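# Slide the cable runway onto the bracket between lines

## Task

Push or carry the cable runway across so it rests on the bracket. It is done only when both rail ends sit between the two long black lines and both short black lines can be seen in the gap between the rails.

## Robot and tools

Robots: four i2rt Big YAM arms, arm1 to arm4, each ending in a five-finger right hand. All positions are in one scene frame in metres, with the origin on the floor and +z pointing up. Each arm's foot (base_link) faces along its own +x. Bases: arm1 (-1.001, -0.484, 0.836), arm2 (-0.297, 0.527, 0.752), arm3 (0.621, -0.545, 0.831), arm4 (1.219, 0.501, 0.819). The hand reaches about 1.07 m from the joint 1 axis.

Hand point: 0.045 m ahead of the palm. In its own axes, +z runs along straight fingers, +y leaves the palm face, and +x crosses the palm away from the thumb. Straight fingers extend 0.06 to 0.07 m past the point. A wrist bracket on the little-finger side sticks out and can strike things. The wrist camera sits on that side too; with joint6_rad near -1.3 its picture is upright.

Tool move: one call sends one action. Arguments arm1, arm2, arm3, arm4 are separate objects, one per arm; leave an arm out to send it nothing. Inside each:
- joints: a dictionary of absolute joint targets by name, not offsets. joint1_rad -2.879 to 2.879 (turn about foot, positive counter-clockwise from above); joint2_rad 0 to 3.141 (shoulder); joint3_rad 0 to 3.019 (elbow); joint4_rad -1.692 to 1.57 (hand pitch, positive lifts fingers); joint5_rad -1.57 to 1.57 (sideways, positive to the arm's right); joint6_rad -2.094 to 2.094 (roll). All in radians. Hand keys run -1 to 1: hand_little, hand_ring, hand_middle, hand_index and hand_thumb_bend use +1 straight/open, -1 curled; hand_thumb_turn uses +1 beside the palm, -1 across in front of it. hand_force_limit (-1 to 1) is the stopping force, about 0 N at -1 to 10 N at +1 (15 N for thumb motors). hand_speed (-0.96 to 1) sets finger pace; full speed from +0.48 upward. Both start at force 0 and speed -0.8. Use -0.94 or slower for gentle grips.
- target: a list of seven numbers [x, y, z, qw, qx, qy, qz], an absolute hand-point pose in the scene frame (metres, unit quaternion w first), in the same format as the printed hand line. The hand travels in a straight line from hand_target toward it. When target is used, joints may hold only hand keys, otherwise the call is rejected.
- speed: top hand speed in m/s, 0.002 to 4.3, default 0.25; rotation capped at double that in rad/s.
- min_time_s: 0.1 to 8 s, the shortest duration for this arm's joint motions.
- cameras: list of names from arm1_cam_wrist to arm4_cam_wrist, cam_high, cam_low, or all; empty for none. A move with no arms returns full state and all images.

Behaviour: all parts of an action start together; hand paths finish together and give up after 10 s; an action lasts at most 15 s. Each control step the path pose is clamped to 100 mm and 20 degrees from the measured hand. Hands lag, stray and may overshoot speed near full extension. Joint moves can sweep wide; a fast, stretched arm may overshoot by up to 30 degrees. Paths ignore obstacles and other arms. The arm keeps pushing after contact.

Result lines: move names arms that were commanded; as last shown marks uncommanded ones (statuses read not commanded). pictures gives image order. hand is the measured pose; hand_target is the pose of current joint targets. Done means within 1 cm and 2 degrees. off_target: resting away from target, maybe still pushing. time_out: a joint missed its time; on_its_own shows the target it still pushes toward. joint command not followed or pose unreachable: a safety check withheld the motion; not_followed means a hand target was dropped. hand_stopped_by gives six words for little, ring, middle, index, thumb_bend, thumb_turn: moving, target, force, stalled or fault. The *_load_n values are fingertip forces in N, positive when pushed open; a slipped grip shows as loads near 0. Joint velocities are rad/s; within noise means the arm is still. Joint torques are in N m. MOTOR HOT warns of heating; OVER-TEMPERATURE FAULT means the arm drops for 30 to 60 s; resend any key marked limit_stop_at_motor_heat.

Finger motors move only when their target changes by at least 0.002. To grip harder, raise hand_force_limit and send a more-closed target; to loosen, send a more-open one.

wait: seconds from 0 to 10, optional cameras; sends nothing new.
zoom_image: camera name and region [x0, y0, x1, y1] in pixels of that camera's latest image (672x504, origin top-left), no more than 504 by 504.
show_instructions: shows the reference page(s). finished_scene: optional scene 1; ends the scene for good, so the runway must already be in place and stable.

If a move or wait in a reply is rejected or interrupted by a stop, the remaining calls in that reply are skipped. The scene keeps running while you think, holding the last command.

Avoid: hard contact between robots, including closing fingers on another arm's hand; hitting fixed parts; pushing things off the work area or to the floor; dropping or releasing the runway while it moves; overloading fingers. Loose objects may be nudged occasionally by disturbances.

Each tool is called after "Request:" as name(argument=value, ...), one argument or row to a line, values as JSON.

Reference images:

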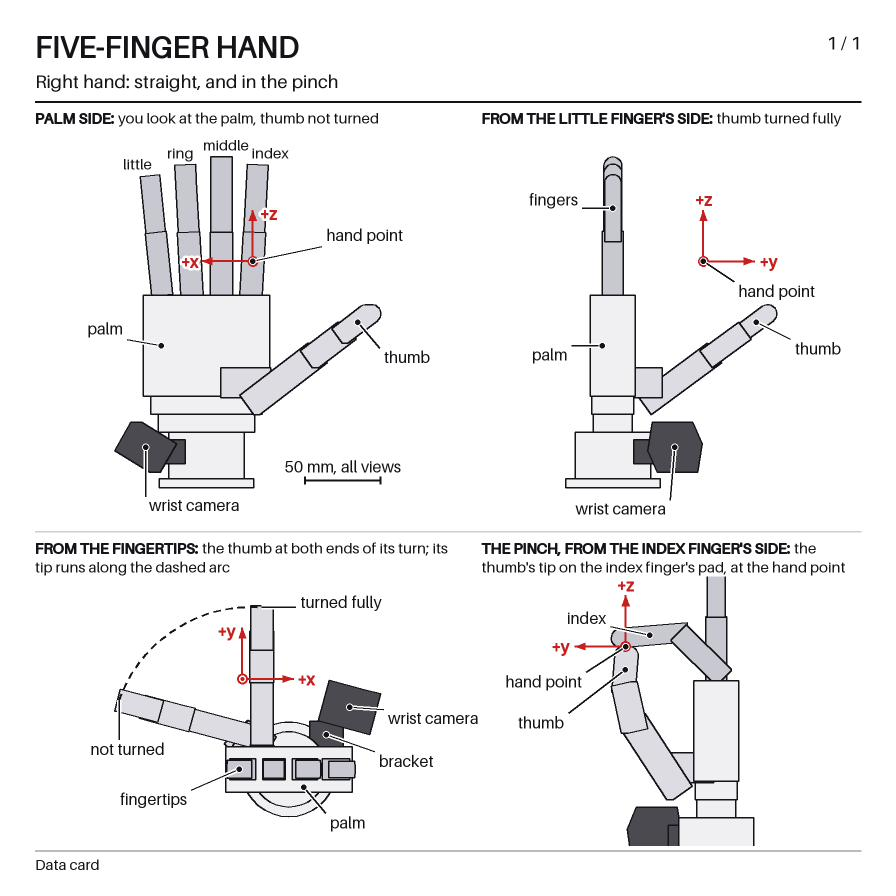

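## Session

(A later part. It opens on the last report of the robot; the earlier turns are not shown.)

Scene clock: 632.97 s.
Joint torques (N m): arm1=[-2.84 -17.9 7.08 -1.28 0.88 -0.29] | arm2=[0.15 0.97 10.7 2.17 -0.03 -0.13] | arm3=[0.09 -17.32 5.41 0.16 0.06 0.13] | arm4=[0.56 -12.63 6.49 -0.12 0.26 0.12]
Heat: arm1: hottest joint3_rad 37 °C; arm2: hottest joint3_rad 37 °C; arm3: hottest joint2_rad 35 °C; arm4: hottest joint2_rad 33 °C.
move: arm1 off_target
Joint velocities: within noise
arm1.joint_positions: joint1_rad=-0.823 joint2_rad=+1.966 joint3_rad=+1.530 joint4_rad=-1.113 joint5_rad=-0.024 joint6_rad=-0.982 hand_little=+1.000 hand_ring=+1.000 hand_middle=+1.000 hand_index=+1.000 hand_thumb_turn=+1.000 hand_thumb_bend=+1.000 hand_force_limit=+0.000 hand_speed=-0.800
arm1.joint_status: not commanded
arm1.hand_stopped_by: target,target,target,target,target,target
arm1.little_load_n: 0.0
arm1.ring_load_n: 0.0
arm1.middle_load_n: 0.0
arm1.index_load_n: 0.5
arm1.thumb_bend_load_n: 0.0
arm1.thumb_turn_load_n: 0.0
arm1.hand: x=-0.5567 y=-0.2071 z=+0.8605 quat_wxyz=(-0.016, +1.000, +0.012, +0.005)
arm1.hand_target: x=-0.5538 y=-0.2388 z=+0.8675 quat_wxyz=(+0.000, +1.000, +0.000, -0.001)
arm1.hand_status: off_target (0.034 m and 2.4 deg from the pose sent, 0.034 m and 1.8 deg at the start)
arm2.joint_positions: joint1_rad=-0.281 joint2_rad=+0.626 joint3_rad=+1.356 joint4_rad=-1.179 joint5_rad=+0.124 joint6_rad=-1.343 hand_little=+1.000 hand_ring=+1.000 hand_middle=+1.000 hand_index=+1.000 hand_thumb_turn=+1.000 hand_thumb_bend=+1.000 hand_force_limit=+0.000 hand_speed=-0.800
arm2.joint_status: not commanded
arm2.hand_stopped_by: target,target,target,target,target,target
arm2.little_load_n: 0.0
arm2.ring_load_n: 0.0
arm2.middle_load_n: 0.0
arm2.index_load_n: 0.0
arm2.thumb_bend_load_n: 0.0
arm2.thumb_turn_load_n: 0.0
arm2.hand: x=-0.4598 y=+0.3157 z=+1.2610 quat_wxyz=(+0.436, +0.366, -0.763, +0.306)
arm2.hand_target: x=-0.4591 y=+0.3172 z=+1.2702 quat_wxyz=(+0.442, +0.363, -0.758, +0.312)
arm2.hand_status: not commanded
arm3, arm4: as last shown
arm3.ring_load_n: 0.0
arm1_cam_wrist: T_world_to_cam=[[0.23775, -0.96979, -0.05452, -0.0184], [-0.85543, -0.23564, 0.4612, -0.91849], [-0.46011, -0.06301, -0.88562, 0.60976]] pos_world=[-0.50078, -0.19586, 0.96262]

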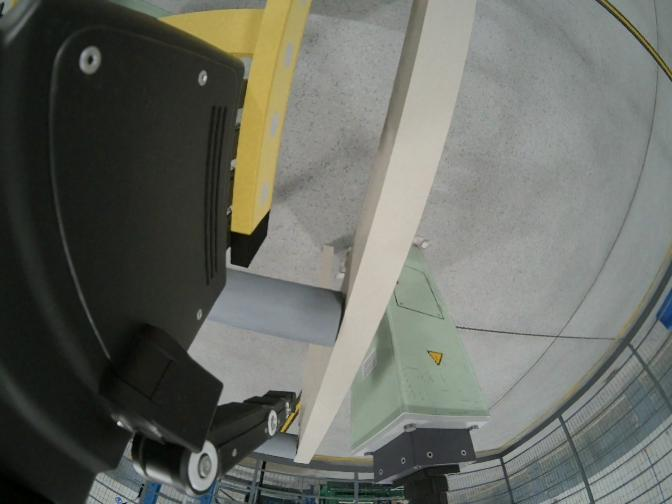

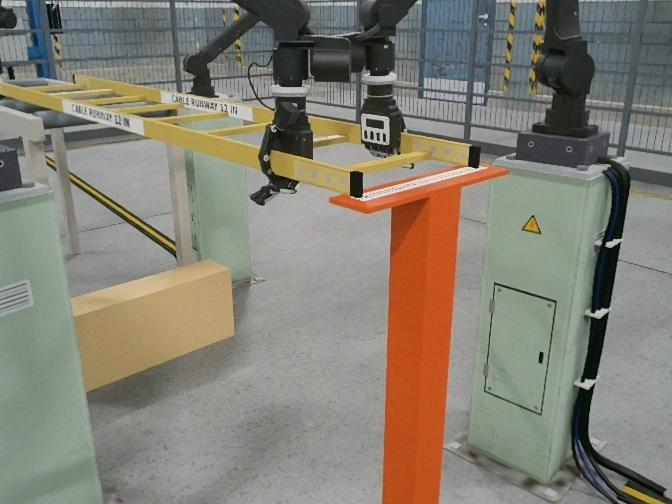

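Request:
move(
  arm1={"target": [-0.553, -0.248, 0.868, 0, -1, 0, 0], "speed": 0.05},
)

Request:
move(
  arm1={"target": [-0.553, -0.256, 0.868, 0, -1, 0, 0], "speed": 0.05},
  cameras=["arm1_cam_wrist", "cam_low"],
)

Request:
zoom_image(
  camera="cam_low",
  region=[345, 185, 380, 210],
)

Request:
zoom_image(
  camera="cam_low",
  region=[460, 155, 495, 180],
)

Scene clock: 635.23 s.
Joint torques (N m): arm1=[-3.9 -18.37 6.83 -1.63 1.12 -0.4] | arm2=[0.26 1.49 10.5 2.21 0.02 -0.13] | arm3=[-0.03 -17.79 5.42 0.02 0.09 0.12] | arm4=[0.44 -12.69 6.53 -0.13 0.25 0.11]
Heat: arm1: hottest joint3_rad 37 °C; arm2: hottest joint3_rad 37 °C; arm3: hottest joint2_rad 35 °C; arm4: hottest joint2_rad 33 °C.
move: arm1 off_target
Joint velocities: within noise
arm1.joint_positions: joint1_rad=-0.826 joint2_rad=+1.959 joint3_rad=+1.519 joint4_rad=-1.098 joint5_rad=-0.030 joint6_rad=-0.986 hand_little=+1.000 hand_ring=+1.000 hand_middle=+1.000 hand_index=+1.000 hand_thumb_turn=+1.000 hand_thumb_bend=+1.000 hand_force_limit=+0.000 hand_speed=-0.800
arm1.joint_status: not commanded
arm1.hand_stopped_by: target,target,target,target,target,target
arm1.little_load_n: 0.0
arm1.ring_load_n: 0.0
arm1.middle_load_n: 0.0
arm1.index_load_n: 0.0
arm1.thumb_bend_load_n: -0.5
arm1.thumb_turn_load_n: 0.0
arm1.hand: x=-0.5566 y=-0.2075 z=+0.8598 quat_wxyz=(-0.022, +1.000, +0.013, +0.007)
arm1.hand_target: x=-0.5541 y=-0.2461 z=+0.8672 quat_wxyz=(+0.000, +1.000, +0.000, -0.001)
arm1.hand_status: off_target (0.041 m and 3.0 deg from the pose sent, 0.042 m and 2.4 deg at the start)
arm2: as last shown
arm3.joint_positions: joint1_rad=-0.957 joint2_rad=+2.118 joint3_rad=+1.599 joint4_rad=-1.062 joint5_rad=-0.007 joint6_rad=-0.850 hand_little=-0.350 hand_ring=-0.250 hand_middle=+0.100 hand_index=+0.120 hand_thumb_turn=-1.000 hand_thumb_bend=-0.633 hand_force_limit=-0.500 hand_speed=-0.800
arm3.joint_status: not commanded
arm3.hand_stopped_by: target,target,target,target,force,target
arm3.little_load_n: 0.5
arm3.ring_load_n: 0.0
arm3.middle_load_n: 0.0
arm3.index_load_n: 0.0
arm3.thumb_bend_load_n: 7.0
arm3.thumb_turn_load_n: 0.5
arm3.hand: x=+1.0393 y=-0.1989 z=+0.7909 quat_wxyz=(+0.003, +1.000, +0.008, -0.006)
arm3.hand_target: x=+1.0415 y=-0.2004 z=+0.7990 quat_wxyz=(+0.000, +1.000, +0.000, +0.000)
arm3.hand_status: not commanded
arm4.joint_positions: joint1_rad=-0.597 joint2_rad=+1.732 joint3_rad=+1.002 joint4_rad=-0.876 joint5_rad=-0.011 joint6_rad=-0.471 hand_little=-0.350 hand_ring=-0.250 hand_middle=+0.100 hand_index=+0.120 hand_thumb_turn=-1.000 hand_thumb_bend=-0.598 hand_force_limit=-0.500 hand_speed=-0.800
arm4.joint_status: not commanded
arm4.hand_stopped_by: target,target,target,target,force,target
arm4.little_load_n: 1.5
arm4.ring_load_n: 0.0
arm4.middle_load_n: 0.0
arm4.index_load_n: 0.0
arm4.thumb_bend_load_n: 6.5
arm4.thumb_turn_load_n: 1.5
arm4.hand: x=+1.0612 y=+0.1803 z=+0.7928 quat_wxyz=(-0.010, +0.004, -1.000, -0.013)
arm4.hand_target: x=+1.0579 y=+0.1780 z=+0.8019 quat_wxyz=(+0.000, +0.000, -1.000, +0.000)
arm4.hand_status: not commanded
pictures: none

Scene clock: 636.20 s.
Joint torques (N m): arm1=[-3.96 -18.32 6.35 -1.99 1.37 -0.47] | arm2=[1.2 1.44 10.58 2.21 0.01 -0.18] | arm3=[-0.21 -17.67 5.35 0.03 0.06 0.13] | arm4=[0.44 -12.69 6.49 -0.12 0.25 0.11]
Heat: arm1: hottest joint3_rad 37 °C; arm2: hottest joint3_rad 37 °C; arm3: hottest joint2_rad 35 °C; arm4: hottest joint2_rad 33 °C.
move: arm1 off_target
Joint velocities: within noise
arm1.joint_positions: joint1_rad=-0.829 joint2_rad=+1.951 joint3_rad=+1.508 joint4_rad=-1.084 joint5_rad=-0.036 joint6_rad=-0.990 hand_little=+1.000 hand_ring=+1.000 hand_middle=+1.000 hand_index=+1.000 hand_thumb_turn=+1.000 hand_thumb_bend=+1.000 hand_force_limit=+0.000 hand_speed=-0.800
arm1.joint_status: not commanded
arm1.hand_stopped_by: target,target,target,target,target,target
arm1.little_load_n: 0.0
arm1.ring_load_n: 0.0
arm1.middle_load_n: 0.0
arm1.index_load_n: 0.0
arm1.thumb_bend_load_n: 0.0
arm1.thumb_turn_load_n: 0.0
arm1.hand: x=-0.5563 y=-0.2082 z=+0.8593 quat_wxyz=(-0.027, +1.000, +0.013, +0.010)
arm1.hand_target: x=-0.5543 y=-0.2534 z=+0.8671 quat_wxyz=(-0.001, +1.000, +0.000, -0.001)
arm1.hand_status: off_target (0.049 m and 3.6 deg from the pose sent, 0.049 m and 3.0 deg at the start)
arm2, arm3, arm4: as last shown
arm1_cam_wrist: T_world_to_cam=[[0.24106, -0.96775, -0.07317, -0.00123], [-0.85943, -0.24788, 0.44714, -0.91054], [-0.45086, -0.0449, -0.89146, 0.62275]] pos_world=[-0.50147, -0.19894, 0.96221]

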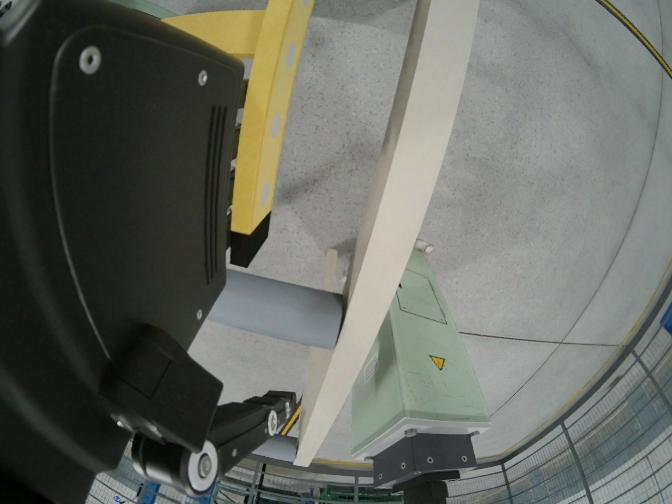

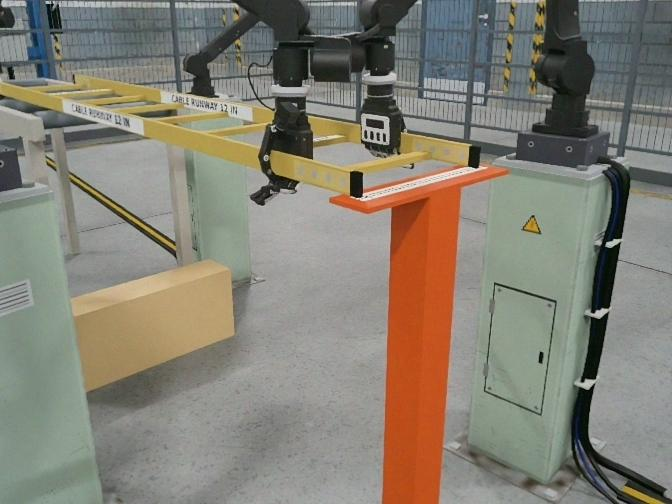

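Scaled by 14.400 from the camera's image (finer frame: 960x720).

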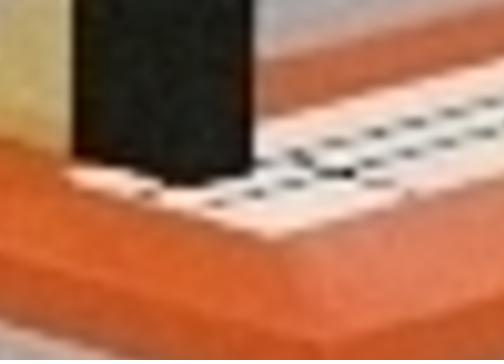

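Scaled by 14.400 from the camera's image (finer frame: 960x720).

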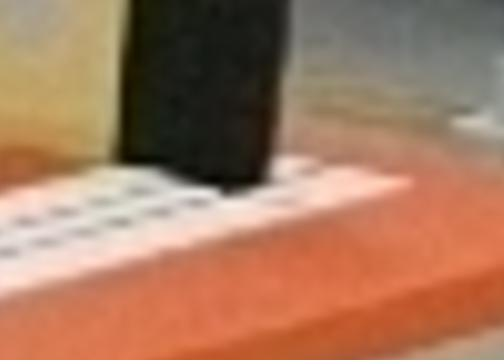

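Request:
move(
  arm1={"target": [-0.553, -0.263, 0.868, 0, -1, 0, 0], "speed": 0.05},
)

Request:
move(
  arm1={"target": [-0.553, -0.270, 0.868, 0, -1, 0, 0], "speed": 0.05},
  cameras=["arm1_cam_wrist", "cam_low"],
)

Request:
zoom_image(
  camera="cam_low",
  region=[345, 185, 380, 210],
)

Request:
zoom_image(
  camera="cam_low",
  region=[460, 155, 495, 180],
)

Scene clock: 638.67 s.
Joint torques (N m): arm1=[-4.66 -18.32 6.09 -2.4 1.58 -0.53] | arm2=[0.73 1.85 10.54 2.1 -0.04 -0.11] | arm3=[0.09 -17.26 5.46 0.21 0.09 0.16] | arm4=[0.56 -12.69 6.5 -0.14 0.25 0.11]
Heat: arm1: hottest joint3_rad 37 °C; arm2: hottest joint3_rad 37 °C; arm3: hottest joint2_rad 35 °C; arm4: hottest joint2_rad 33 °C.
move: arm1 off_target
Joint velocities: within noise
arm1.joint_positions: joint1_rad=-0.831 joint2_rad=+1.945 joint3_rad=+1.498 joint4_rad=-1.072 joint5_rad=-0.042 joint6_rad=-0.994 hand_little=+1.000 hand_ring=+1.000 hand_middle=+1.000 hand_index=+1.000 hand_thumb_turn=+1.000 hand_thumb_bend=+1.000 hand_force_limit=+0.000 hand_speed=-0.800
arm1.joint_status: not commanded
arm1.hand_stopped_by: target,target,target,target,target,target
arm1.little_load_n: 0.0
arm1.ring_load_n: 0.0
arm1.middle_load_n: 0.0
arm1.index_load_n: 0.5
arm1.thumb_bend_load_n: 0.0
arm1.thumb_turn_load_n: 0.5
arm1.hand: x=-0.5561 y=-0.2084 z=+0.8589 quat_wxyz=(-0.032, +0.999, +0.014, +0.012)
arm1.hand_target: x=-0.5547 y=-0.2594 z=+0.8671 quat_wxyz=(-0.001, +1.000, +0.000, -0.001)
arm1.hand_status: off_target (0.055 m and 4.2 deg from the pose sent, 0.056 m and 3.6 deg at the start)
arm2, arm3, arm4: as last shown
pictures: none

Scene clock: 639.67 s.
Joint torques (N m): arm1=[-4.78 -18.32 6.12 -2.36 1.66 -0.5] | arm2=[0.15 1.2 10.47 2.03 0.01 -0.14] | arm3=[0.03 -17.44 5.38 0.01 0.08 0.16] | arm4=[0.56 -12.75 6.57 -0.27 0.14 0.12]
Heat: arm1: hottest joint3_rad 37 °C; arm2: hottest joint3_rad 37 °C; arm3: hottest joint2_rad 35 °C; arm4: hottest joint2_rad 33 °C.
move: arm1 off_target
Joint velocities: within noise
arm1.joint_positions: joint1_rad=-0.841 joint2_rad=+1.936 joint3_rad=+1.484 joint4_rad=-1.067 joint5_rad=-0.044 joint6_rad=-1.007 hand_little=+1.000 hand_ring=+1.000 hand_middle=+1.000 hand_index=+1.000 hand_thumb_turn=+1.000 hand_thumb_bend=+1.000 hand_force_limit=+0.000 hand_speed=-0.800
arm1.joint_status: not commanded
arm1.hand_stopped_by: target,target,target,target,target,target
arm1.little_load_n: 0.0
arm1.ring_load_n: 0.0
arm1.middle_load_n: 0.0
arm1.index_load_n: 0.5
arm1.thumb_bend_load_n: 0.0
arm1.thumb_turn_load_n: 0.0
arm1.hand: x=-0.5558 y=-0.2152 z=+0.8588 quat_wxyz=(-0.032, +0.999, +0.016, +0.012)
arm1.hand_target: x=-0.5548 y=-0.2664 z=+0.8670 quat_wxyz=(-0.001, +1.000, +0.000, -0.002)
arm1.hand_status: off_target (0.056 m and 4.4 deg from the pose sent, 0.062 m and 4.2 deg at the start)
arm2, arm3, arm4: as last shown
arm3.joint_positions: joint1_rad=-0.957 joint2_rad=+2.118 joint3_rad=+1.599 joint4_rad=-1.062 joint5_rad=-0.007 joint6_rad=-0.851 hand_little=-0.350 hand_ring=-0.250 hand_middle=+0.100 hand_index=+0.120 hand_thumb_turn=-1.000 hand_thumb_bend=-0.633 hand_force_limit=-0.500 hand_speed=-0.800
arm3.thumb_bend_load_n: 6.5
arm3.hand: x=+1.0395 y=-0.1988 z=+0.7909 quat_wxyz=(+0.003, +1.000, +0.008, -0.006)
arm4.joint_positions: joint1_rad=-0.597 joint2_rad=+1.732 joint3_rad=+1.001 joint4_rad=-0.873 joint5_rad=-0.008 joint6_rad=-0.472 hand_little=-0.350 hand_ring=-0.250 hand_middle=+0.100 hand_index=+0.120 hand_thumb_turn=-1.000 hand_thumb_bend=-0.598 hand_force_limit=-0.500 hand_speed=-0.800
arm4.little_load_n: 1.0
arm4.thumb_bend_load_n: 6.0
arm4.thumb_turn_load_n: 1.0
arm4.hand: x=+1.0605 y=+0.1803 z=+0.7923 quat_wxyz=(-0.008, +0.004, -1.000, -0.012)
arm4.hand_target: x=+1.0580 y=+0.1781 z=+0.8019 quat_wxyz=(+0.000, +0.000, -1.000, +0.000)
arm1_cam_wrist: T_world_to_cam=[[0.24582, -0.96577, -0.08284, 0.00313], [-0.86018, -0.25674, 0.44066, -0.90843], [-0.44684, -0.03707, -0.89385, 0.62822]] pos_world=[-0.50147, -0.20693, 0.9621]

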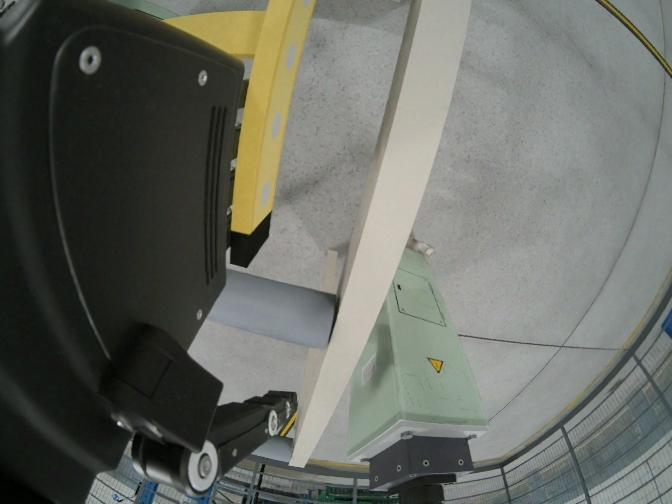

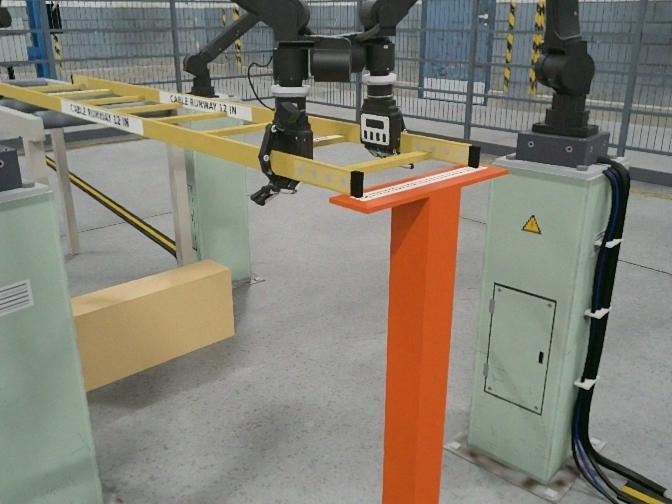

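Scaled by 14.400 from the camera's image (finer frame: 960x720).

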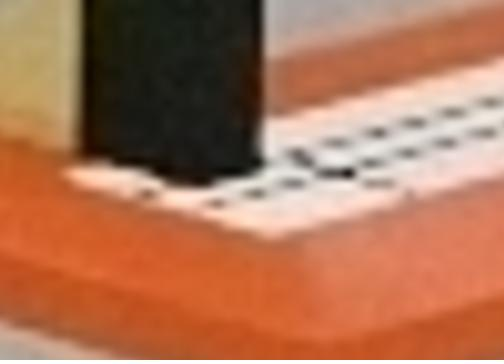

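Scaled by 14.400 from the camera's image (finer frame: 960x720).

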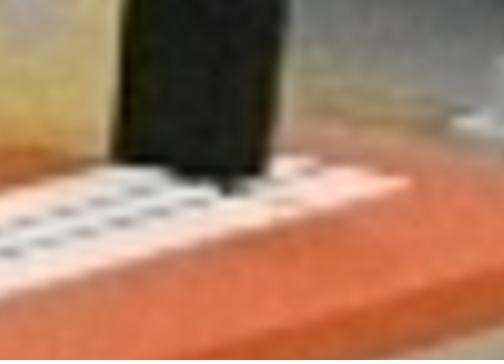

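Request:
move(
  arm1={"target": [-0.553, -0.275, 0.868, 0, -1, 0, 0], "speed": 0.05},
  cameras=["cam_low"],
)

Request:
zoom_image(
  camera="cam_low",
  region=[345, 185, 380, 210],
)

Request:
zoom_image(
  camera="cam_low",
  region=[460, 155, 495, 180],
)

Scene clock: 641.90 s.
Joint torques (N m): arm1=[-5.42 -18.55 5.9 -2.5 1.75 -0.55] | arm2=[0.26 1.49 10.7 2.06 0 -0.1] | arm3=[0.21 -17.73 5.44 0.03 0.08 0.17] | arm4=[0.44 -12.75 6.6 -0.32 0.13 0.12]
Heat: arm1: hottest joint3_rad 37 °C; arm2: hottest joint3_rad 37 °C; arm3: hottest joint2_rad 35 °C; arm4: hottest joint2_rad 33 °C.
move: arm1 off_target
Joint velocities: within noise
arm1.joint_positions: joint1_rad=-0.843 joint2_rad=+1.933 joint3_rad=+1.479 joint4_rad=-1.060 joint5_rad=-0.046 joint6_rad=-1.009 hand_little=+1.000 hand_ring=+1.000 hand_middle=+1.000 hand_index=+1.000 hand_thumb_turn=+1.000 hand_thumb_bend=+1.000 hand_force_limit=+0.000 hand_speed=-0.800
arm1.joint_status: not commanded
arm1.hand_stopped_by: target,target,target,target,target,target
arm1.little_load_n: 0.0
arm1.ring_load_n: 0.0
arm1.middle_load_n: 0.0
arm1.index_load_n: 0.0
arm1.thumb_bend_load_n: 0.0
arm1.thumb_turn_load_n: 0.0
arm1.hand: x=-0.5556 y=-0.2156 z=+0.8583 quat_wxyz=(-0.035, +0.999, +0.016, +0.013)
arm1.hand_target: x=-0.5550 y=-0.2709 z=+0.8667 quat_wxyz=(-0.001, +1.000, +0.000, -0.002)
arm1.hand_status: off_target (0.060 m and 4.7 deg from the pose sent, 0.061 m and 4.3 deg at the start)
arm2, arm3, arm4: as last shown
arm2.little_load_n: -0.5
arm3.ring_load_n: 0.5
arm3.thumb_bend_load_n: 6.0

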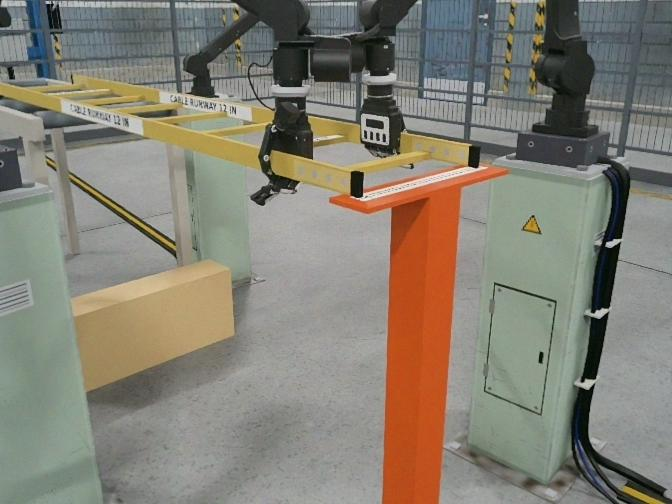

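Scaled by 14.400 from the camera's image (finer frame: 960x720).

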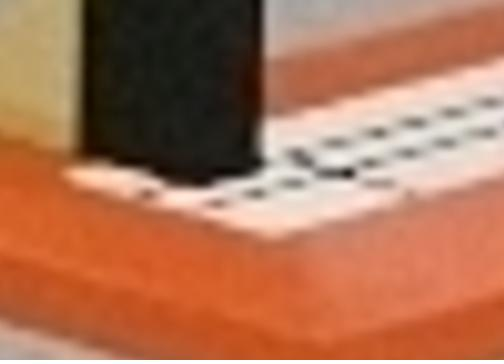

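Scaled by 14.400 from the camera's image (finer frame: 960x720).

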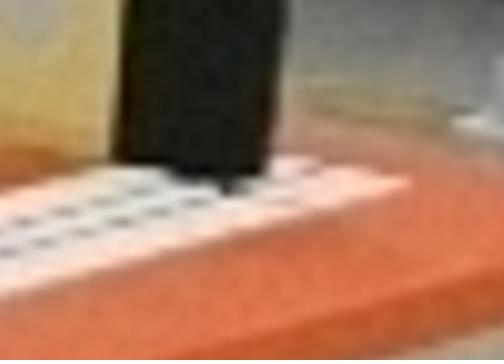

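Request:
move(
  arm1={"target": [-0.553, -0.281, 0.868, 0, -1, 0, 0], "speed": 0.05},
  cameras=["cam_low"],
)

Request:
zoom_image(
  camera="cam_low",
  region=[345, 185, 380, 210],
)

Request:
zoom_image(
  camera="cam_low",
  region=[460, 155, 495, 180],
)

Scene clock: 644.20 s.
Joint torques (N m): arm1=[-5.07 -17.9 6.38 -2.73 1.93 -0.48] | arm2=[0.15 1.73 10.62 2.04 0.04 -0.15] | arm3=[-0.03 -17.2 5.33 -0.02 0.09 0.23] | arm4=[0.44 -12.63 6.6 -0.36 0.03 0.15]
Heat: arm1: hottest joint3_rad 36 °C; arm2: hottest joint3_rad 37 °C; arm3: hottest joint2_rad 35 °C; arm4: hottest joint2_rad 33 °C.
move: arm1 off_target
Joint velocities: within noise
arm1.joint_positions: joint1_rad=-0.856 joint2_rad=+1.923 joint3_rad=+1.463 joint4_rad=-1.052 joint5_rad=-0.050 joint6_rad=-1.025 hand_little=+1.000 hand_ring=+1.000 hand_middle=+1.000 hand_index=+1.000 hand_thumb_turn=+1.000 hand_thumb_bend=+1.000 hand_force_limit=+0.000 hand_speed=-0.800
arm1.joint_status: not commanded
arm1.hand_stopped_by: target,target,target,target,target,target
arm1.little_load_n: -0.5
arm1.ring_load_n: -0.5
arm1.middle_load_n: 0.0
arm1.index_load_n: 0.0
arm1.thumb_bend_load_n: 0.0
arm1.thumb_turn_load_n: 0.0
arm1.hand: x=-0.5549 y=-0.2233 z=+0.8583 quat_wxyz=(-0.037, +0.999, +0.018, +0.014)
arm1.hand_target: x=-0.5548 y=-0.2771 z=+0.8669 quat_wxyz=(-0.001, +1.000, +0.000, -0.002)
arm1.hand_status: off_target (0.059 m and 4.9 deg from the pose sent, 0.066 m and 4.7 deg at the start)
arm2, arm3, arm4: as last shown
arm2.little_load_n: 0.0
arm3.joint_positions: joint1_rad=-0.957 joint2_rad=+2.118 joint3_rad=+1.599 joint4_rad=-1.060 joint5_rad=-0.007 joint6_rad=-0.856 hand_little=-0.350 hand_ring=-0.250 hand_middle=+0.100 hand_index=+0.120 hand_thumb_turn=-1.000 hand_thumb_bend=-0.633 hand_force_limit=-0.500 hand_speed=-0.800
arm3.ring_load_n: 0.0
arm3.index_load_n: 0.5
arm3.hand: x=+1.0401 y=-0.1986 z=+0.7908 quat_wxyz=(+0.002, +1.000, +0.011, -0.006)
arm4.joint_positions: joint1_rad=-0.597 joint2_rad=+1.732 joint3_rad=+1.001 joint4_rad=-0.871 joint5_rad=-0.006 joint6_rad=-0.475 hand_little=-0.350 hand_ring=-0.250 hand_middle=+0.100 hand_index=+0.120 hand_thumb_turn=-1.000 hand_thumb_bend=-0.598 hand_force_limit=-0.500 hand_speed=-0.800
arm4.little_load_n: 1.5
arm4.thumb_bend_load_n: 5.5
arm4.hand: x=+1.0596 y=+0.1802 z=+0.7921 quat_wxyz=(-0.007, +0.006, -1.000, -0.012)
arm4.hand_target: x=+1.0580 y=+0.1780 z=+0.8019 quat_wxyz=(+0.000, +0.000, -1.000, +0.000)

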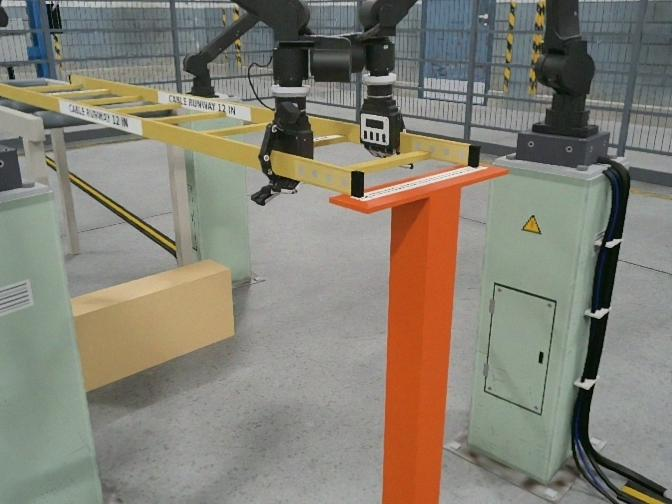

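Scaled by 14.400 from the camera's image (finer frame: 960x720).

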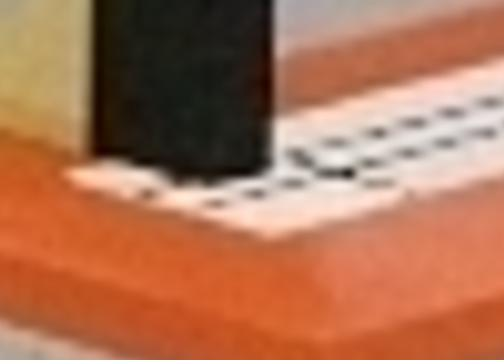

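Scaled by 14.400 from the camera's image (finer frame: 960x720).

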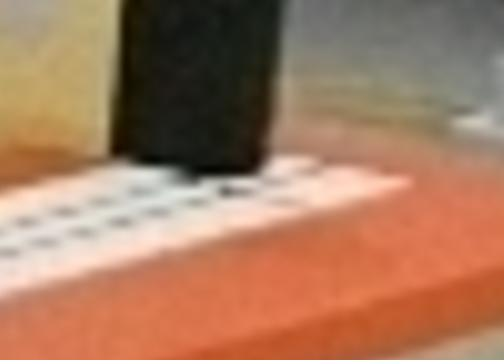

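Request:
move(
  arm1={"target": [-0.553, -0.19, 0.875, 0, -1, 0, 0], "speed": 0.12},
)

Request:
move(
  arm1={"target": [-0.553, -0.17, 1.0, 0, -1, 0, 0], "speed": 0.2},
  arm3={"target": [1.044, -0.2005, 0.808, 0, -1, 0, 0], "speed": 0.05},
  arm4={"target": [1.063, 0.178, 0.811, 0, 0, -1, 0], "speed": 0.05},
  cameras=["cam_low"],
)

Request:
zoom_image(
  camera="cam_low",
  region=[345, 185, 380, 210],
)

Request:
zoom_image(
  camera="cam_low",
  region=[460, 155, 495, 180],
)

Scene clock: 649.40 s.
Joint torques (N m): arm1=[0.97 -14.74 13.11 -0.5 0.11 0.03] | arm2=[0.21 1.26 10.61 2.1 -0.03 -0.17] | arm3=[0.09 -17.96 5.42 -0.05 0.07 0.21] | arm4=[0.56 -12.69 6.58 -0.35 0.03 0.15]
Heat: arm1: hottest joint3_rad 36 °C; arm2: hottest joint3_rad 37 °C; arm3: hottest joint2_rad 35 °C; arm4: hottest joint2_rad 33 °C.
move: arm1 off_target
Joint velocities: within noise
arm1.joint_positions: joint1_rad=-0.801 joint2_rad=+1.981 joint3_rad=+1.581 joint4_rad=-1.186 joint5_rad=-0.006 joint6_rad=-0.942 hand_little=+1.000 hand_ring=+1.000 hand_middle=+1.000 hand_index=+1.000 hand_thumb_turn=+1.000 hand_thumb_bend=+1.000 hand_force_limit=+0.000 hand_speed=-0.800
arm1.joint_status: not commanded
arm1.hand_stopped_by: target,target,target,target,target,target
arm1.little_load_n: 0.0
arm1.ring_load_n: 0.0
arm1.middle_load_n: 0.0
arm1.index_load_n: 0.0
arm1.thumb_bend_load_n: 0.0
arm1.thumb_turn_load_n: 0.0
arm1.hand: x=-0.5630 y=-0.1988 z=+0.8727 quat_wxyz=(+0.002, +1.000, +0.003, -0.006)
arm1.hand_target: x=-0.5534 y=-0.1901 z=+0.8751 quat_wxyz=(+0.000, +1.000, +0.000, +0.000)
arm1.hand_status: off_target (0.014 m and 0.8 deg from the pose sent, 0.037 m and 5.0 deg at the start)
arm2, arm3, arm4: as last shown
arm3.index_load_n: 0.0
pictures: none

Scene clock: 650.80 s.
Joint torques (N m): arm1=[1.38 -16.5 13.34 -0.58 0.07 0] | arm2=[0.44 1.2 10.41 2.04 0.01 -0.11] | arm3=[0.03 -17.73 6.35 -0.95 0.09 0.2] | arm4=[1.2 -13.98 6.67 -1.32 0.01 0.24]
Heat: arm1: hottest joint3_rad 36 °C; arm2: hottest joint3_rad 37 °C; arm3: hottest joint2_rad 35 °C; arm4: hottest joint2_rad 33 °C.
move: arm1 off_target; arm3 off_target; arm4 off_target
Joint velocities: within noise
arm1.joint_positions: joint1_rad=-0.779 joint2_rad=+1.952 joint3_rad=+1.856 joint4_rad=-1.499 joint5_rad=-0.006 joint6_rad=-0.916 hand_little=+1.000 hand_ring=+1.000 hand_middle=+1.000 hand_index=+1.000 hand_thumb_turn=+1.000 hand_thumb_bend=+1.000 hand_force_limit=+0.000 hand_speed=-0.800
arm1.joint_status: not commanded
arm1.hand_stopped_by: target,target,target,target,target,target
arm1.little_load_n: 0.0
arm1.ring_load_n: 0.0
arm1.middle_load_n: 0.0
arm1.index_load_n: 0.0
arm1.thumb_bend_load_n: 0.0
arm1.thumb_turn_load_n: 0.0
arm1.hand: x=-0.5584 y=-0.1782 z=+0.9912 quat_wxyz=(+0.005, +1.000, +0.001, -0.009)
arm1.hand_target: x=-0.5534 y=-0.1702 z=+1.0000 quat_wxyz=(+0.000, +1.000, +0.000, +0.000)
arm1.hand_status: off_target (0.013 m and 1.2 deg from the pose sent, 0.131 m and 0.8 deg at the start)
arm2.joint_positions: joint1_rad=-0.281 joint2_rad=+0.626 joint3_rad=+1.356 joint4_rad=-1.179 joint5_rad=+0.124 joint6_rad=-1.343 hand_little=+1.000 hand_ring=+1.000 hand_middle=+1.000 hand_index=+1.000 hand_thumb_turn=+1.000 hand_thumb_bend=+1.000 hand_force_limit=+0.000 hand_speed=-0.800
arm2.joint_status: not commanded
arm2.hand_stopped_by: target,target,target,target,target,target
arm2.little_load_n: 0.0
arm2.ring_load_n: 0.0
arm2.middle_load_n: 0.0
arm2.index_load_n: 0.0
arm2.thumb_bend_load_n: 0.0
arm2.thumb_turn_load_n: 0.0
arm2.hand: x=-0.4598 y=+0.3157 z=+1.2610 quat_wxyz=(+0.436, +0.366, -0.763, +0.306)
arm2.hand_target: x=-0.4591 y=+0.3172 z=+1.2702 quat_wxyz=(+0.442, +0.363, -0.758, +0.312)
arm2.hand_status: not commanded
arm3.joint_positions: joint1_rad=-0.957 joint2_rad=+2.118 joint3_rad=+1.599 joint4_rad=-1.060 joint5_rad=-0.007 joint6_rad=-0.856 hand_little=-0.350 hand_ring=-0.250 hand_middle=+0.100 hand_index=+0.120 hand_thumb_turn=-1.000 hand_thumb_bend=-0.633 hand_force_limit=-0.500 hand_speed=-0.800
arm3.joint_status: not commanded
arm3.hand_stopped_by: target,target,target,target,force,target
arm3.little_load_n: 0.5
arm3.ring_load_n: 0.0
arm3.middle_load_n: 0.0
arm3.index_load_n: 0.0
arm3.thumb_bend_load_n: 6.0
arm3.thumb_turn_load_n: 0.5
arm3.hand: x=+1.0401 y=-0.1986 z=+0.7908 quat_wxyz=(+0.002, +1.000, +0.011, -0.006)
arm3.hand_target: x=+1.0440 y=-0.2005 z=+0.8078 quat_wxyz=(+0.000, +1.000, +0.000, +0.000)
arm3.hand_status: off_target (0.018 m and 1.4 deg from the pose sent, 0.018 m and 1.4 deg at the start)
arm4.joint_positions: joint1_rad=-0.597 joint2_rad=+1.731 joint3_rad=+1.001 joint4_rad=-0.871 joint5_rad=-0.006 joint6_rad=-0.475 hand_little=-0.350 hand_ring=-0.250 hand_middle=+0.100 hand_index=+0.120 hand_thumb_turn=-1.000 hand_thumb_bend=-0.598 hand_force_limit=-0.500 hand_speed=-0.800
arm4.joint_status: not commanded
arm4.hand_stopped_by: target,target,target,target,force,target
arm4.little_load_n: 1.5
arm4.ring_load_n: 0.0
arm4.middle_load_n: 0.0
arm4.index_load_n: 0.0
arm4.thumb_bend_load_n: 5.5
arm4.thumb_turn_load_n: 1.0
arm4.hand: x=+1.0597 y=+0.1803 z=+0.7922 quat_wxyz=(-0.007, +0.006, -1.000, -0.012)
arm4.hand_target: x=+1.0629 y=+0.1781 z=+0.8100 quat_wxyz=(+0.000, +0.000, -1.000, +0.000)
arm4.hand_status: off_target (0.019 m and 1.7 deg from the pose sent, 0.019 m and 1.7 deg at the start)

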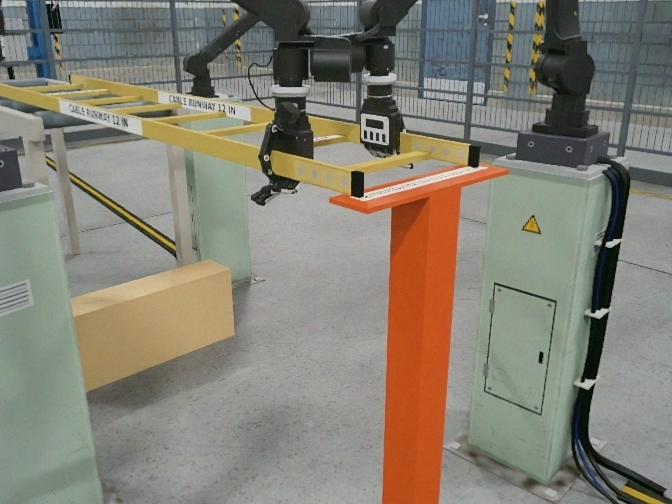

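Scaled by 14.400 from the camera's image (finer frame: 960x720).

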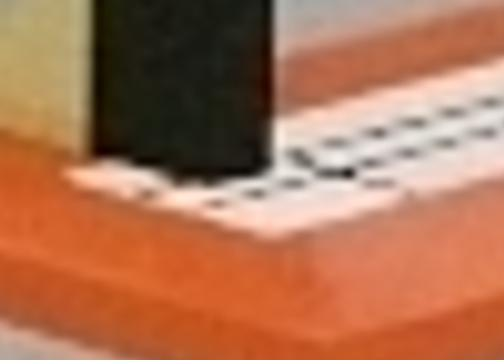

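Scaled by 14.400 from the camera's image (finer frame: 960x720).

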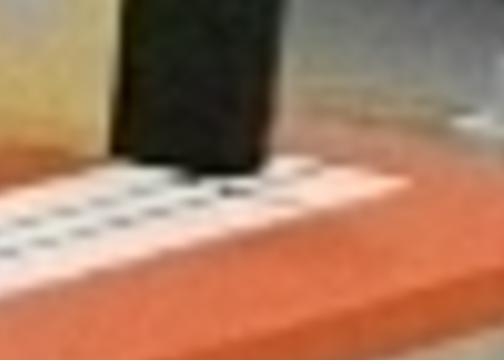

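Request:
move(
  arm3={"target": [1.049, -0.2005, 0.815, 0, -1, 0, 0], "speed": 0.05},
  arm4={"target": [1.068, 0.178, 0.818, 0, 0, -1, 0], "speed": 0.05},
)

Request:
move(
  arm3={"target": [1.053, -0.2005, 0.815, 0, -1, 0, 0], "speed": 0.05},
  arm4={"target": [1.072, 0.178, 0.818, 0, 0, -1, 0], "speed": 0.05},
  cameras=["cam_low"],
)

Request:
zoom_image(
  camera="cam_low",
  region=[345, 185, 380, 210],
)

Request:
zoom_image(
  camera="cam_low",
  region=[460, 155, 495, 180],
)

Scene clock: 653.60 s.
Joint torques (N m): arm1=[1.14 -16.56 13.53 -0.57 0.08 0.02] | arm2=[-0.15 1.26 10.59 2.11 -0.01 -0.1] | arm3=[-0.44 -18.08 7.79 -1.94 0.09 0.13] | arm4=[2.08 -15.09 6.68 -2 0 0.33]
Heat: arm1: hottest joint3_rad 36 °C; arm2: hottest joint3_rad 37 °C; arm3: hottest joint2_rad 35 °C; arm4: hottest joint2_rad 33 °C.
move: arm3 off_target; arm4 off_target
Joint velocities: within noise
arm1, arm2: as last shown
arm1.index_load_n: -0.5
arm2.index_load_n: -0.5
arm3.joint_positions: joint1_rad=-0.957 joint2_rad=+2.118 joint3_rad=+1.599 joint4_rad=-1.061 joint5_rad=-0.007 joint6_rad=-0.857 hand_little=-0.350 hand_ring=-0.250 hand_middle=+0.100 hand_index=+0.120 hand_thumb_turn=-1.000 hand_thumb_bend=-0.633 hand_force_limit=-0.500 hand_speed=-0.800
arm3.joint_status: not commanded
arm3.hand_stopped_by: target,target,target,target,force,target
arm3.little_load_n: 0.5
arm3.ring_load_n: 0.0
arm3.middle_load_n: 0.0
arm3.index_load_n: 0.0
arm3.thumb_bend_load_n: 6.0
arm3.thumb_turn_load_n: 0.5
arm3.hand: x=+1.0400 y=-0.1988 z=+0.7908 quat_wxyz=(+0.002, +1.000, +0.011, -0.006)
arm3.hand_target: x=+1.0487 y=-0.2007 z=+0.8147 quat_wxyz=(+0.000, +1.000, +0.000, +0.000)
arm3.hand_status: off_target (0.026 m and 1.4 deg from the pose sent, 0.026 m and 1.4 deg at the start)
arm4.joint_positions: joint1_rad=-0.597 joint2_rad=+1.730 joint3_rad=+1.000 joint4_rad=-0.871 joint5_rad=-0.006 joint6_rad=-0.475 hand_little=-0.350 hand_ring=-0.250 hand_middle=+0.100 hand_index=+0.120 hand_thumb_turn=-1.000 hand_thumb_bend=-0.598 hand_force_limit=-0.500 hand_speed=-0.800
arm4.joint_status: not commanded
arm4.hand_stopped_by: target,target,target,target,force,target
arm4.little_load_n: 2.0
arm4.ring_load_n: 0.0
arm4.middle_load_n: 0.0
arm4.index_load_n: 0.0
arm4.thumb_bend_load_n: 5.5
arm4.thumb_turn_load_n: 1.0
arm4.hand: x=+1.0598 y=+0.1803 z=+0.7925 quat_wxyz=(-0.006, +0.006, -1.000, -0.012)
arm4.hand_target: x=+1.0677 y=+0.1782 z=+0.8161 quat_wxyz=(+0.000, +0.000, -1.000, +0.000)
arm4.hand_status: off_target (0.027 m and 1.7 deg from the pose sent, 0.027 m and 1.7 deg at the start)
pictures: none

Scene clock: 654.57 s.
Joint torques (N m): arm1=[1.26 -16.56 13.53 -0.53 0.09 0] | arm2=[-0.21 1.26 10.58 2.09 0 -0.11] | arm3=[-1.03 -17.61 8.24 -1.95 0.05 0.11] | arm4=[2.2 -15.09 6.53 -1.89 0 0.36]
Heat: arm1: hottest joint3_rad 36 °C; arm2: hottest joint3_rad 37 °C; arm3: hottest joint2_rad 35 °C; arm4: hottest joint2_rad 33 °C.
move: arm3 off_target; arm4 off_target
Joint velocities: within noise
arm1, arm2: as last shown
arm1.index_load_n: 0.0
arm2.index_load_n: 0.0
arm3.joint_positions: joint1_rad=-0.959 joint2_rad=+2.121 joint3_rad=+1.604 joint4_rad=-1.061 joint5_rad=-0.006 joint6_rad=-0.859 hand_little=-0.350 hand_ring=-0.250 hand_middle=+0.100 hand_index=+0.120 hand_thumb_turn=-1.000 hand_thumb_bend=-0.633 hand_force_limit=-0.500 hand_speed=-0.800
arm3.joint_status: not commanded
arm3.hand_stopped_by: target,target,target,target,force,target
arm3.little_load_n: 0.5
arm3.ring_load_n: 0.0
arm3.middle_load_n: 0.0
arm3.index_load_n: 0.0
arm3.thumb_bend_load_n: 5.5
arm3.thumb_turn_load_n: 0.0
arm3.hand: x=+1.0424 y=-0.1987 z=+0.7908 quat_wxyz=(+0.002, +1.000, +0.011, -0.005)
arm3.hand_target: x=+1.0526 y=-0.2008 z=+0.8146 quat_wxyz=(+0.000, +1.000, +0.000, +0.000)
arm3.hand_status: off_target (0.026 m and 1.4 deg from the pose sent, 0.028 m and 1.4 deg at the start)
arm4.joint_positions: joint1_rad=-0.590 joint2_rad=+1.728 joint3_rad=+0.997 joint4_rad=-0.871 joint5_rad=-0.006 joint6_rad=-0.468 hand_little=-0.350 hand_ring=-0.250 hand_middle=+0.100 hand_index=+0.120 hand_thumb_turn=-1.000 hand_thumb_bend=-0.598 hand_force_limit=-0.500 hand_speed=-0.800
arm4.joint_status: not commanded
arm4.hand_stopped_by: target,target,target,target,force,target
arm4.little_load_n: 2.5
arm4.ring_load_n: 0.5
arm4.middle_load_n: 0.0
arm4.index_load_n: 0.0
arm4.thumb_bend_load_n: 5.5
arm4.thumb_turn_load_n: 0.5
arm4.hand: x=+1.0629 y=+0.1803 z=+0.7925 quat_wxyz=(-0.007, +0.006, -1.000, -0.012)
arm4.hand_target: x=+1.0717 y=+0.1783 z=+0.8160 quat_wxyz=(-0.001, +0.000, -1.000, +0.000)
arm4.hand_status: off_target (0.027 m and 1.8 deg from the pose sent, 0.028 m and 1.7 deg at the start)

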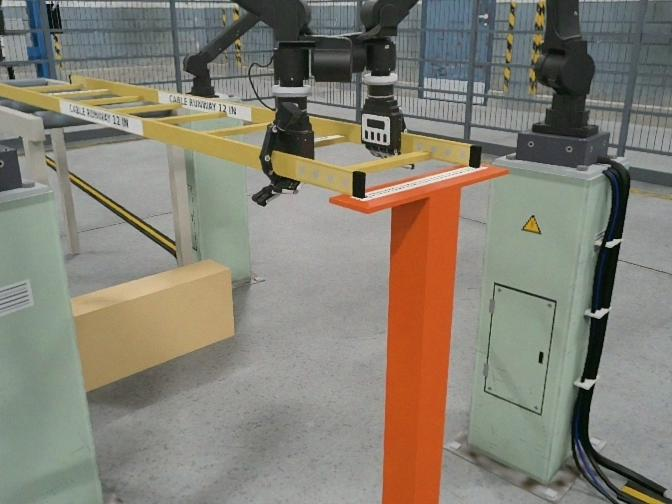

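Scaled by 14.400 from the camera's image (finer frame: 960x720).

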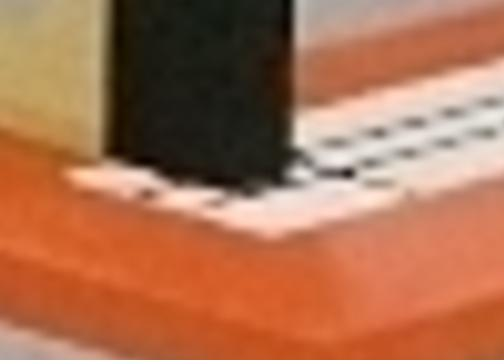

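Scaled by 14.400 from the camera's image (finer frame: 960x720).

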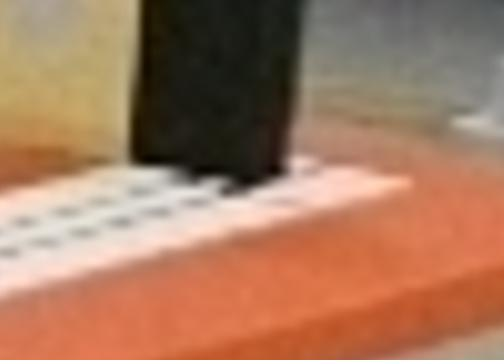

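Request:
move(
  arm3={"target": [1.034, -0.2005, 0.815, 0, -1, 0, 0], "speed": 0.05},
  arm4={"target": [1.055, 0.178, 0.818, 0, 0, -1, 0], "speed": 0.05},
)

Request:
move(
  arm3={"target": [1.032, -0.2005, 0.815, 0, -1, 0, 0], "speed": 0.05},
  arm4={"target": [1.053, 0.178, 0.818, 0, 0, -1, 0], "speed": 0.05},
)

Request:
move(
  arm3={"target": [1.030, -0.2005, 0.815, 0, -1, 0, 0], "speed": 0.05},
  arm4={"target": [1.051, 0.178, 0.818, 0, 0, -1, 0], "speed": 0.05},
  cameras=["cam_low"],
)

Request:
zoom_image(
  camera="cam_low",
  region=[345, 185, 380, 210],
)

Request:
zoom_image(
  camera="cam_low",
  region=[460, 155, 495, 180],
)

Scene clock: 661.47 s.
Joint torques (N m): arm1=[1.32 -16.26 13.5 -0.53 0.09 -0.01] | arm2=[-0.15 1.49 10.82 2.09 -0.01 -0.13] | arm3=[0.91 -19.9 4.75 -1.06 0.06 0.31] | arm4=[0.03 -14.1 8.47 -2.25 0.13 0.06]
Heat: arm1: hottest joint3_rad 37 °C; arm2: hottest joint3_rad 38 °C; arm3: hottest joint2_rad 34 °C; arm4: hottest joint2_rad 34 °C.
move: arm3 off_target; arm4 off_target
Joint velocities: within noise
arm1, arm2: as last shown
arm3.joint_positions: joint1_rad=-0.959 joint2_rad=+2.119 joint3_rad=+1.600 joint4_rad=-1.058 joint5_rad=-0.007 joint6_rad=-0.858 hand_little=-0.350 hand_ring=-0.250 hand_middle=+0.100 hand_index=+0.120 hand_thumb_turn=-1.000 hand_thumb_bend=-0.633 hand_force_limit=-0.500 hand_speed=-0.800
arm3.joint_status: not commanded
arm3.hand_stopped_by: target,target,target,target,force,target
arm3.little_load_n: 0.5
arm3.ring_load_n: 0.0
arm3.middle_load_n: 0.0
arm3.index_load_n: 0.0
arm3.thumb_bend_load_n: 5.5
arm3.thumb_turn_load_n: 0.5
arm3.hand: x=+1.0417 y=-0.1992 z=+0.7905 quat_wxyz=(+0.002, +1.000, +0.011, -0.005)
arm3.hand_target: x=+1.0342 y=-0.2006 z=+0.8138 quat_wxyz=(+0.000, +1.000, +0.000, +0.000)
arm3.hand_status: off_target (0.026 m and 1.4 deg from the pose sent, 0.026 m and 1.4 deg at the start)
arm4.joint_positions: joint1_rad=-0.597 joint2_rad=+1.728 joint3_rad=+0.997 joint4_rad=-0.871 joint5_rad=-0.008 joint6_rad=-0.473 hand_little=-0.350 hand_ring=-0.250 hand_middle=+0.100 hand_index=+0.120 hand_thumb_turn=-1.000 hand_thumb_bend=-0.598 hand_force_limit=-0.500 hand_speed=-0.800
arm4.joint_status: not commanded
arm4.hand_stopped_by: target,target,target,target,force,target
arm4.little_load_n: 2.0
arm4.ring_load_n: 0.0
arm4.middle_load_n: 0.0
arm4.index_load_n: 0.0
arm4.thumb_bend_load_n: 5.5
arm4.thumb_turn_load_n: 1.0
arm4.hand: x=+1.0607 y=+0.1814 z=+0.7925 quat_wxyz=(-0.008, +0.005, -1.000, -0.012)
arm4.hand_target: x=+1.0552 y=+0.1783 z=+0.8167 quat_wxyz=(+0.000, +0.000, -1.000, +0.000)
arm4.hand_status: off_target (0.026 m and 1.7 deg from the pose sent, 0.027 m and 1.8 deg at the start)
pictures: none

Scene clock: 662.43 s.
Joint torques (N m): arm1=[1.38 -16.67 13.41 -0.47 0.11 -0.01] | arm2=[0.38 2.26 10.62 2.18 0.05 -0.14] | arm3=[1.14 -19.9 4.71 -1.2 0.05 0.36] | arm4=[-0.15 -14.04 8.75 -2.33 0.16 0.05]
Heat: arm1: hottest joint3_rad 37 °C; arm2: hottest joint3_rad 38 °C; arm3: hottest joint2_rad 34 °C; arm4: hottest joint2_rad 34 °C.
move: arm3 off_target; arm4 off_target
Joint velocities: within noise
arm1, arm2: as last shown
arm2.ring_load_n: 0.5
arm3.joint_positions: joint1_rad=-0.958 joint2_rad=+2.116 joint3_rad=+1.595 joint4_rad=-1.054 joint5_rad=-0.007 joint6_rad=-0.857 hand_little=-0.350 hand_ring=-0.250 hand_middle=+0.100 hand_index=+0.120 hand_thumb_turn=-1.000 hand_thumb_bend=-0.633 hand_force_limit=-0.500 hand_speed=-0.800
arm3.joint_status: not commanded
arm3.hand_stopped_by: target,target,target,target,force,target
arm3.little_load_n: 1.0
arm3.ring_load_n: 0.0
arm3.middle_load_n: 0.0
arm3.index_load_n: 0.0
arm3.thumb_bend_load_n: 5.5
arm3.thumb_turn_load_n: 0.5
arm3.hand: x=+1.0406 y=-0.1991 z=+0.7903 quat_wxyz=(+0.001, +1.000, +0.011, -0.004)
arm3.hand_target: x=+1.0323 y=-0.2006 z=+0.8138 quat_wxyz=(+0.000, +1.000, +0.000, +0.000)
arm3.hand_status: off_target (0.026 m and 1.3 deg from the pose sent, 0.026 m and 1.4 deg at the start)
arm4.joint_positions: joint1_rad=-0.600 joint2_rad=+1.728 joint3_rad=+0.997 joint4_rad=-0.869 joint5_rad=-0.009 joint6_rad=-0.475 hand_little=-0.350 hand_ring=-0.250 hand_middle=+0.100 hand_index=+0.120 hand_thumb_turn=-1.000 hand_thumb_bend=-0.598 hand_force_limit=-0.500 hand_speed=-0.800
arm4.joint_status: not commanded
arm4.hand_stopped_by: target,target,target,target,force,target
arm4.little_load_n: 2.0
arm4.ring_load_n: 0.0
arm4.middle_load_n: 0.0
arm4.index_load_n: 0.0
arm4.thumb_bend_load_n: 5.5
arm4.thumb_turn_load_n: 1.0
arm4.hand: x=+1.0598 y=+0.1814 z=+0.7924 quat_wxyz=(-0.008, +0.005, -1.000, -0.011)
arm4.hand_target: x=+1.0533 y=+0.1783 z=+0.8167 quat_wxyz=(+0.000, +0.000, -1.000, +0.000)
arm4.hand_status: off_target (0.027 m and 1.6 deg from the pose sent, 0.027 m and 1.7 deg at the start)
pictures: none

Scene clock: 663.40 s.
Joint torques (N m): arm1=[1.38 -16.38 13.53 -0.58 0.09 0] | arm2=[1.14 2.14 10.71 2.06 -0.01 -0.12] | arm3=[0.91 -20.13 4.71 -1.11 0.07 0.32] | arm4=[-0.15 -13.8 8.95 -2.48 0.19 0.04]
Heat: arm1: hottest joint3_rad 37 °C; arm2: hottest joint3_rad 38 °C; arm3: hottest joint2_rad 34 °C; arm4: hottest joint2_rad 34 °C.
move: arm3 off_target; arm4 off_target
Joint velocities: within noise
arm1, arm2: as last shown
arm2.ring_load_n: 0.0
arm3.joint_positions: joint1_rad=-0.956 joint2_rad=+2.113 joint3_rad=+1.589 joint4_rad=-1.050 joint5_rad=-0.007 joint6_rad=-0.855 hand_little=-0.350 hand_ring=-0.250 hand_middle=+0.100 hand_index=+0.120 hand_thumb_turn=-1.000 hand_thumb_bend=-0.633 hand_force_limit=-0.500 hand_speed=-0.800
arm3.joint_status: not commanded
arm3.hand_stopped_by: target,target,target,target,force,target
arm3.little_load_n: 1.0
arm3.ring_load_n: 0.0
arm3.middle_load_n: 0.0
arm3.index_load_n: 0.0
arm3.thumb_bend_load_n: 5.5
arm3.thumb_turn_load_n: 0.0
arm3.hand: x=+1.0391 y=-0.1990 z=+0.7903 quat_wxyz=(+0.000, +1.000, +0.011, -0.004)
arm3.hand_target: x=+1.0304 y=-0.2005 z=+0.8138 quat_wxyz=(+0.000, +1.000, +0.000, +0.000)
arm3.hand_status: off_target (0.026 m and 1.3 deg from the pose sent, 0.027 m and 1.3 deg at the start)
arm4.joint_positions: joint1_rad=-0.603 joint2_rad=+1.728 joint3_rad=+0.997 joint4_rad=-0.867 joint5_rad=-0.009 joint6_rad=-0.478 hand_little=-0.350 hand_ring=-0.250 hand_middle=+0.100 hand_index=+0.120 hand_thumb_turn=-1.000 hand_thumb_bend=-0.598 hand_force_limit=-0.500 hand_speed=-0.800
arm4.joint_status: not commanded
arm4.hand_stopped_by: target,target,target,target,force,target
arm4.little_load_n: 2.0
arm4.ring_load_n: 0.0
arm4.middle_load_n: 0.0
arm4.index_load_n: 0.0
arm4.thumb_bend_load_n: 5.5
arm4.thumb_turn_load_n: 1.0
arm4.hand: x=+1.0582 y=+0.1815 z=+0.7923 quat_wxyz=(-0.007, +0.004, -1.000, -0.010)
arm4.hand_target: x=+1.0513 y=+0.1783 z=+0.8167 quat_wxyz=(+0.000, +0.000, -1.000, +0.000)
arm4.hand_status: off_target (0.027 m and 1.5 deg from the pose sent, 0.027 m and 1.6 deg at the start)

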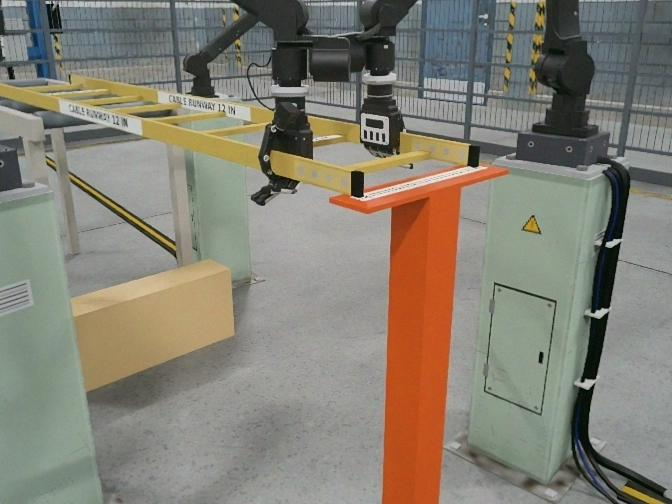

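Scaled by 14.400 from the camera's image (finer frame: 960x720).

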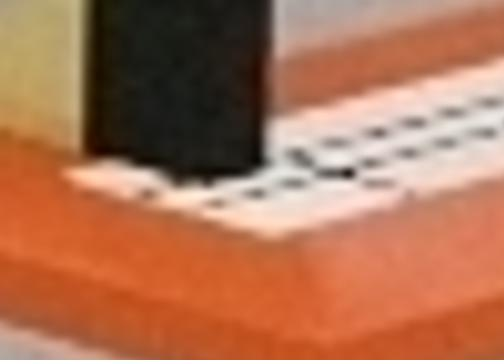

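Scaled by 14.400 from the camera's image (finer frame: 960x720).

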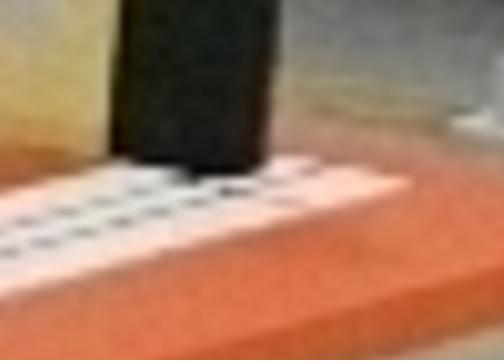

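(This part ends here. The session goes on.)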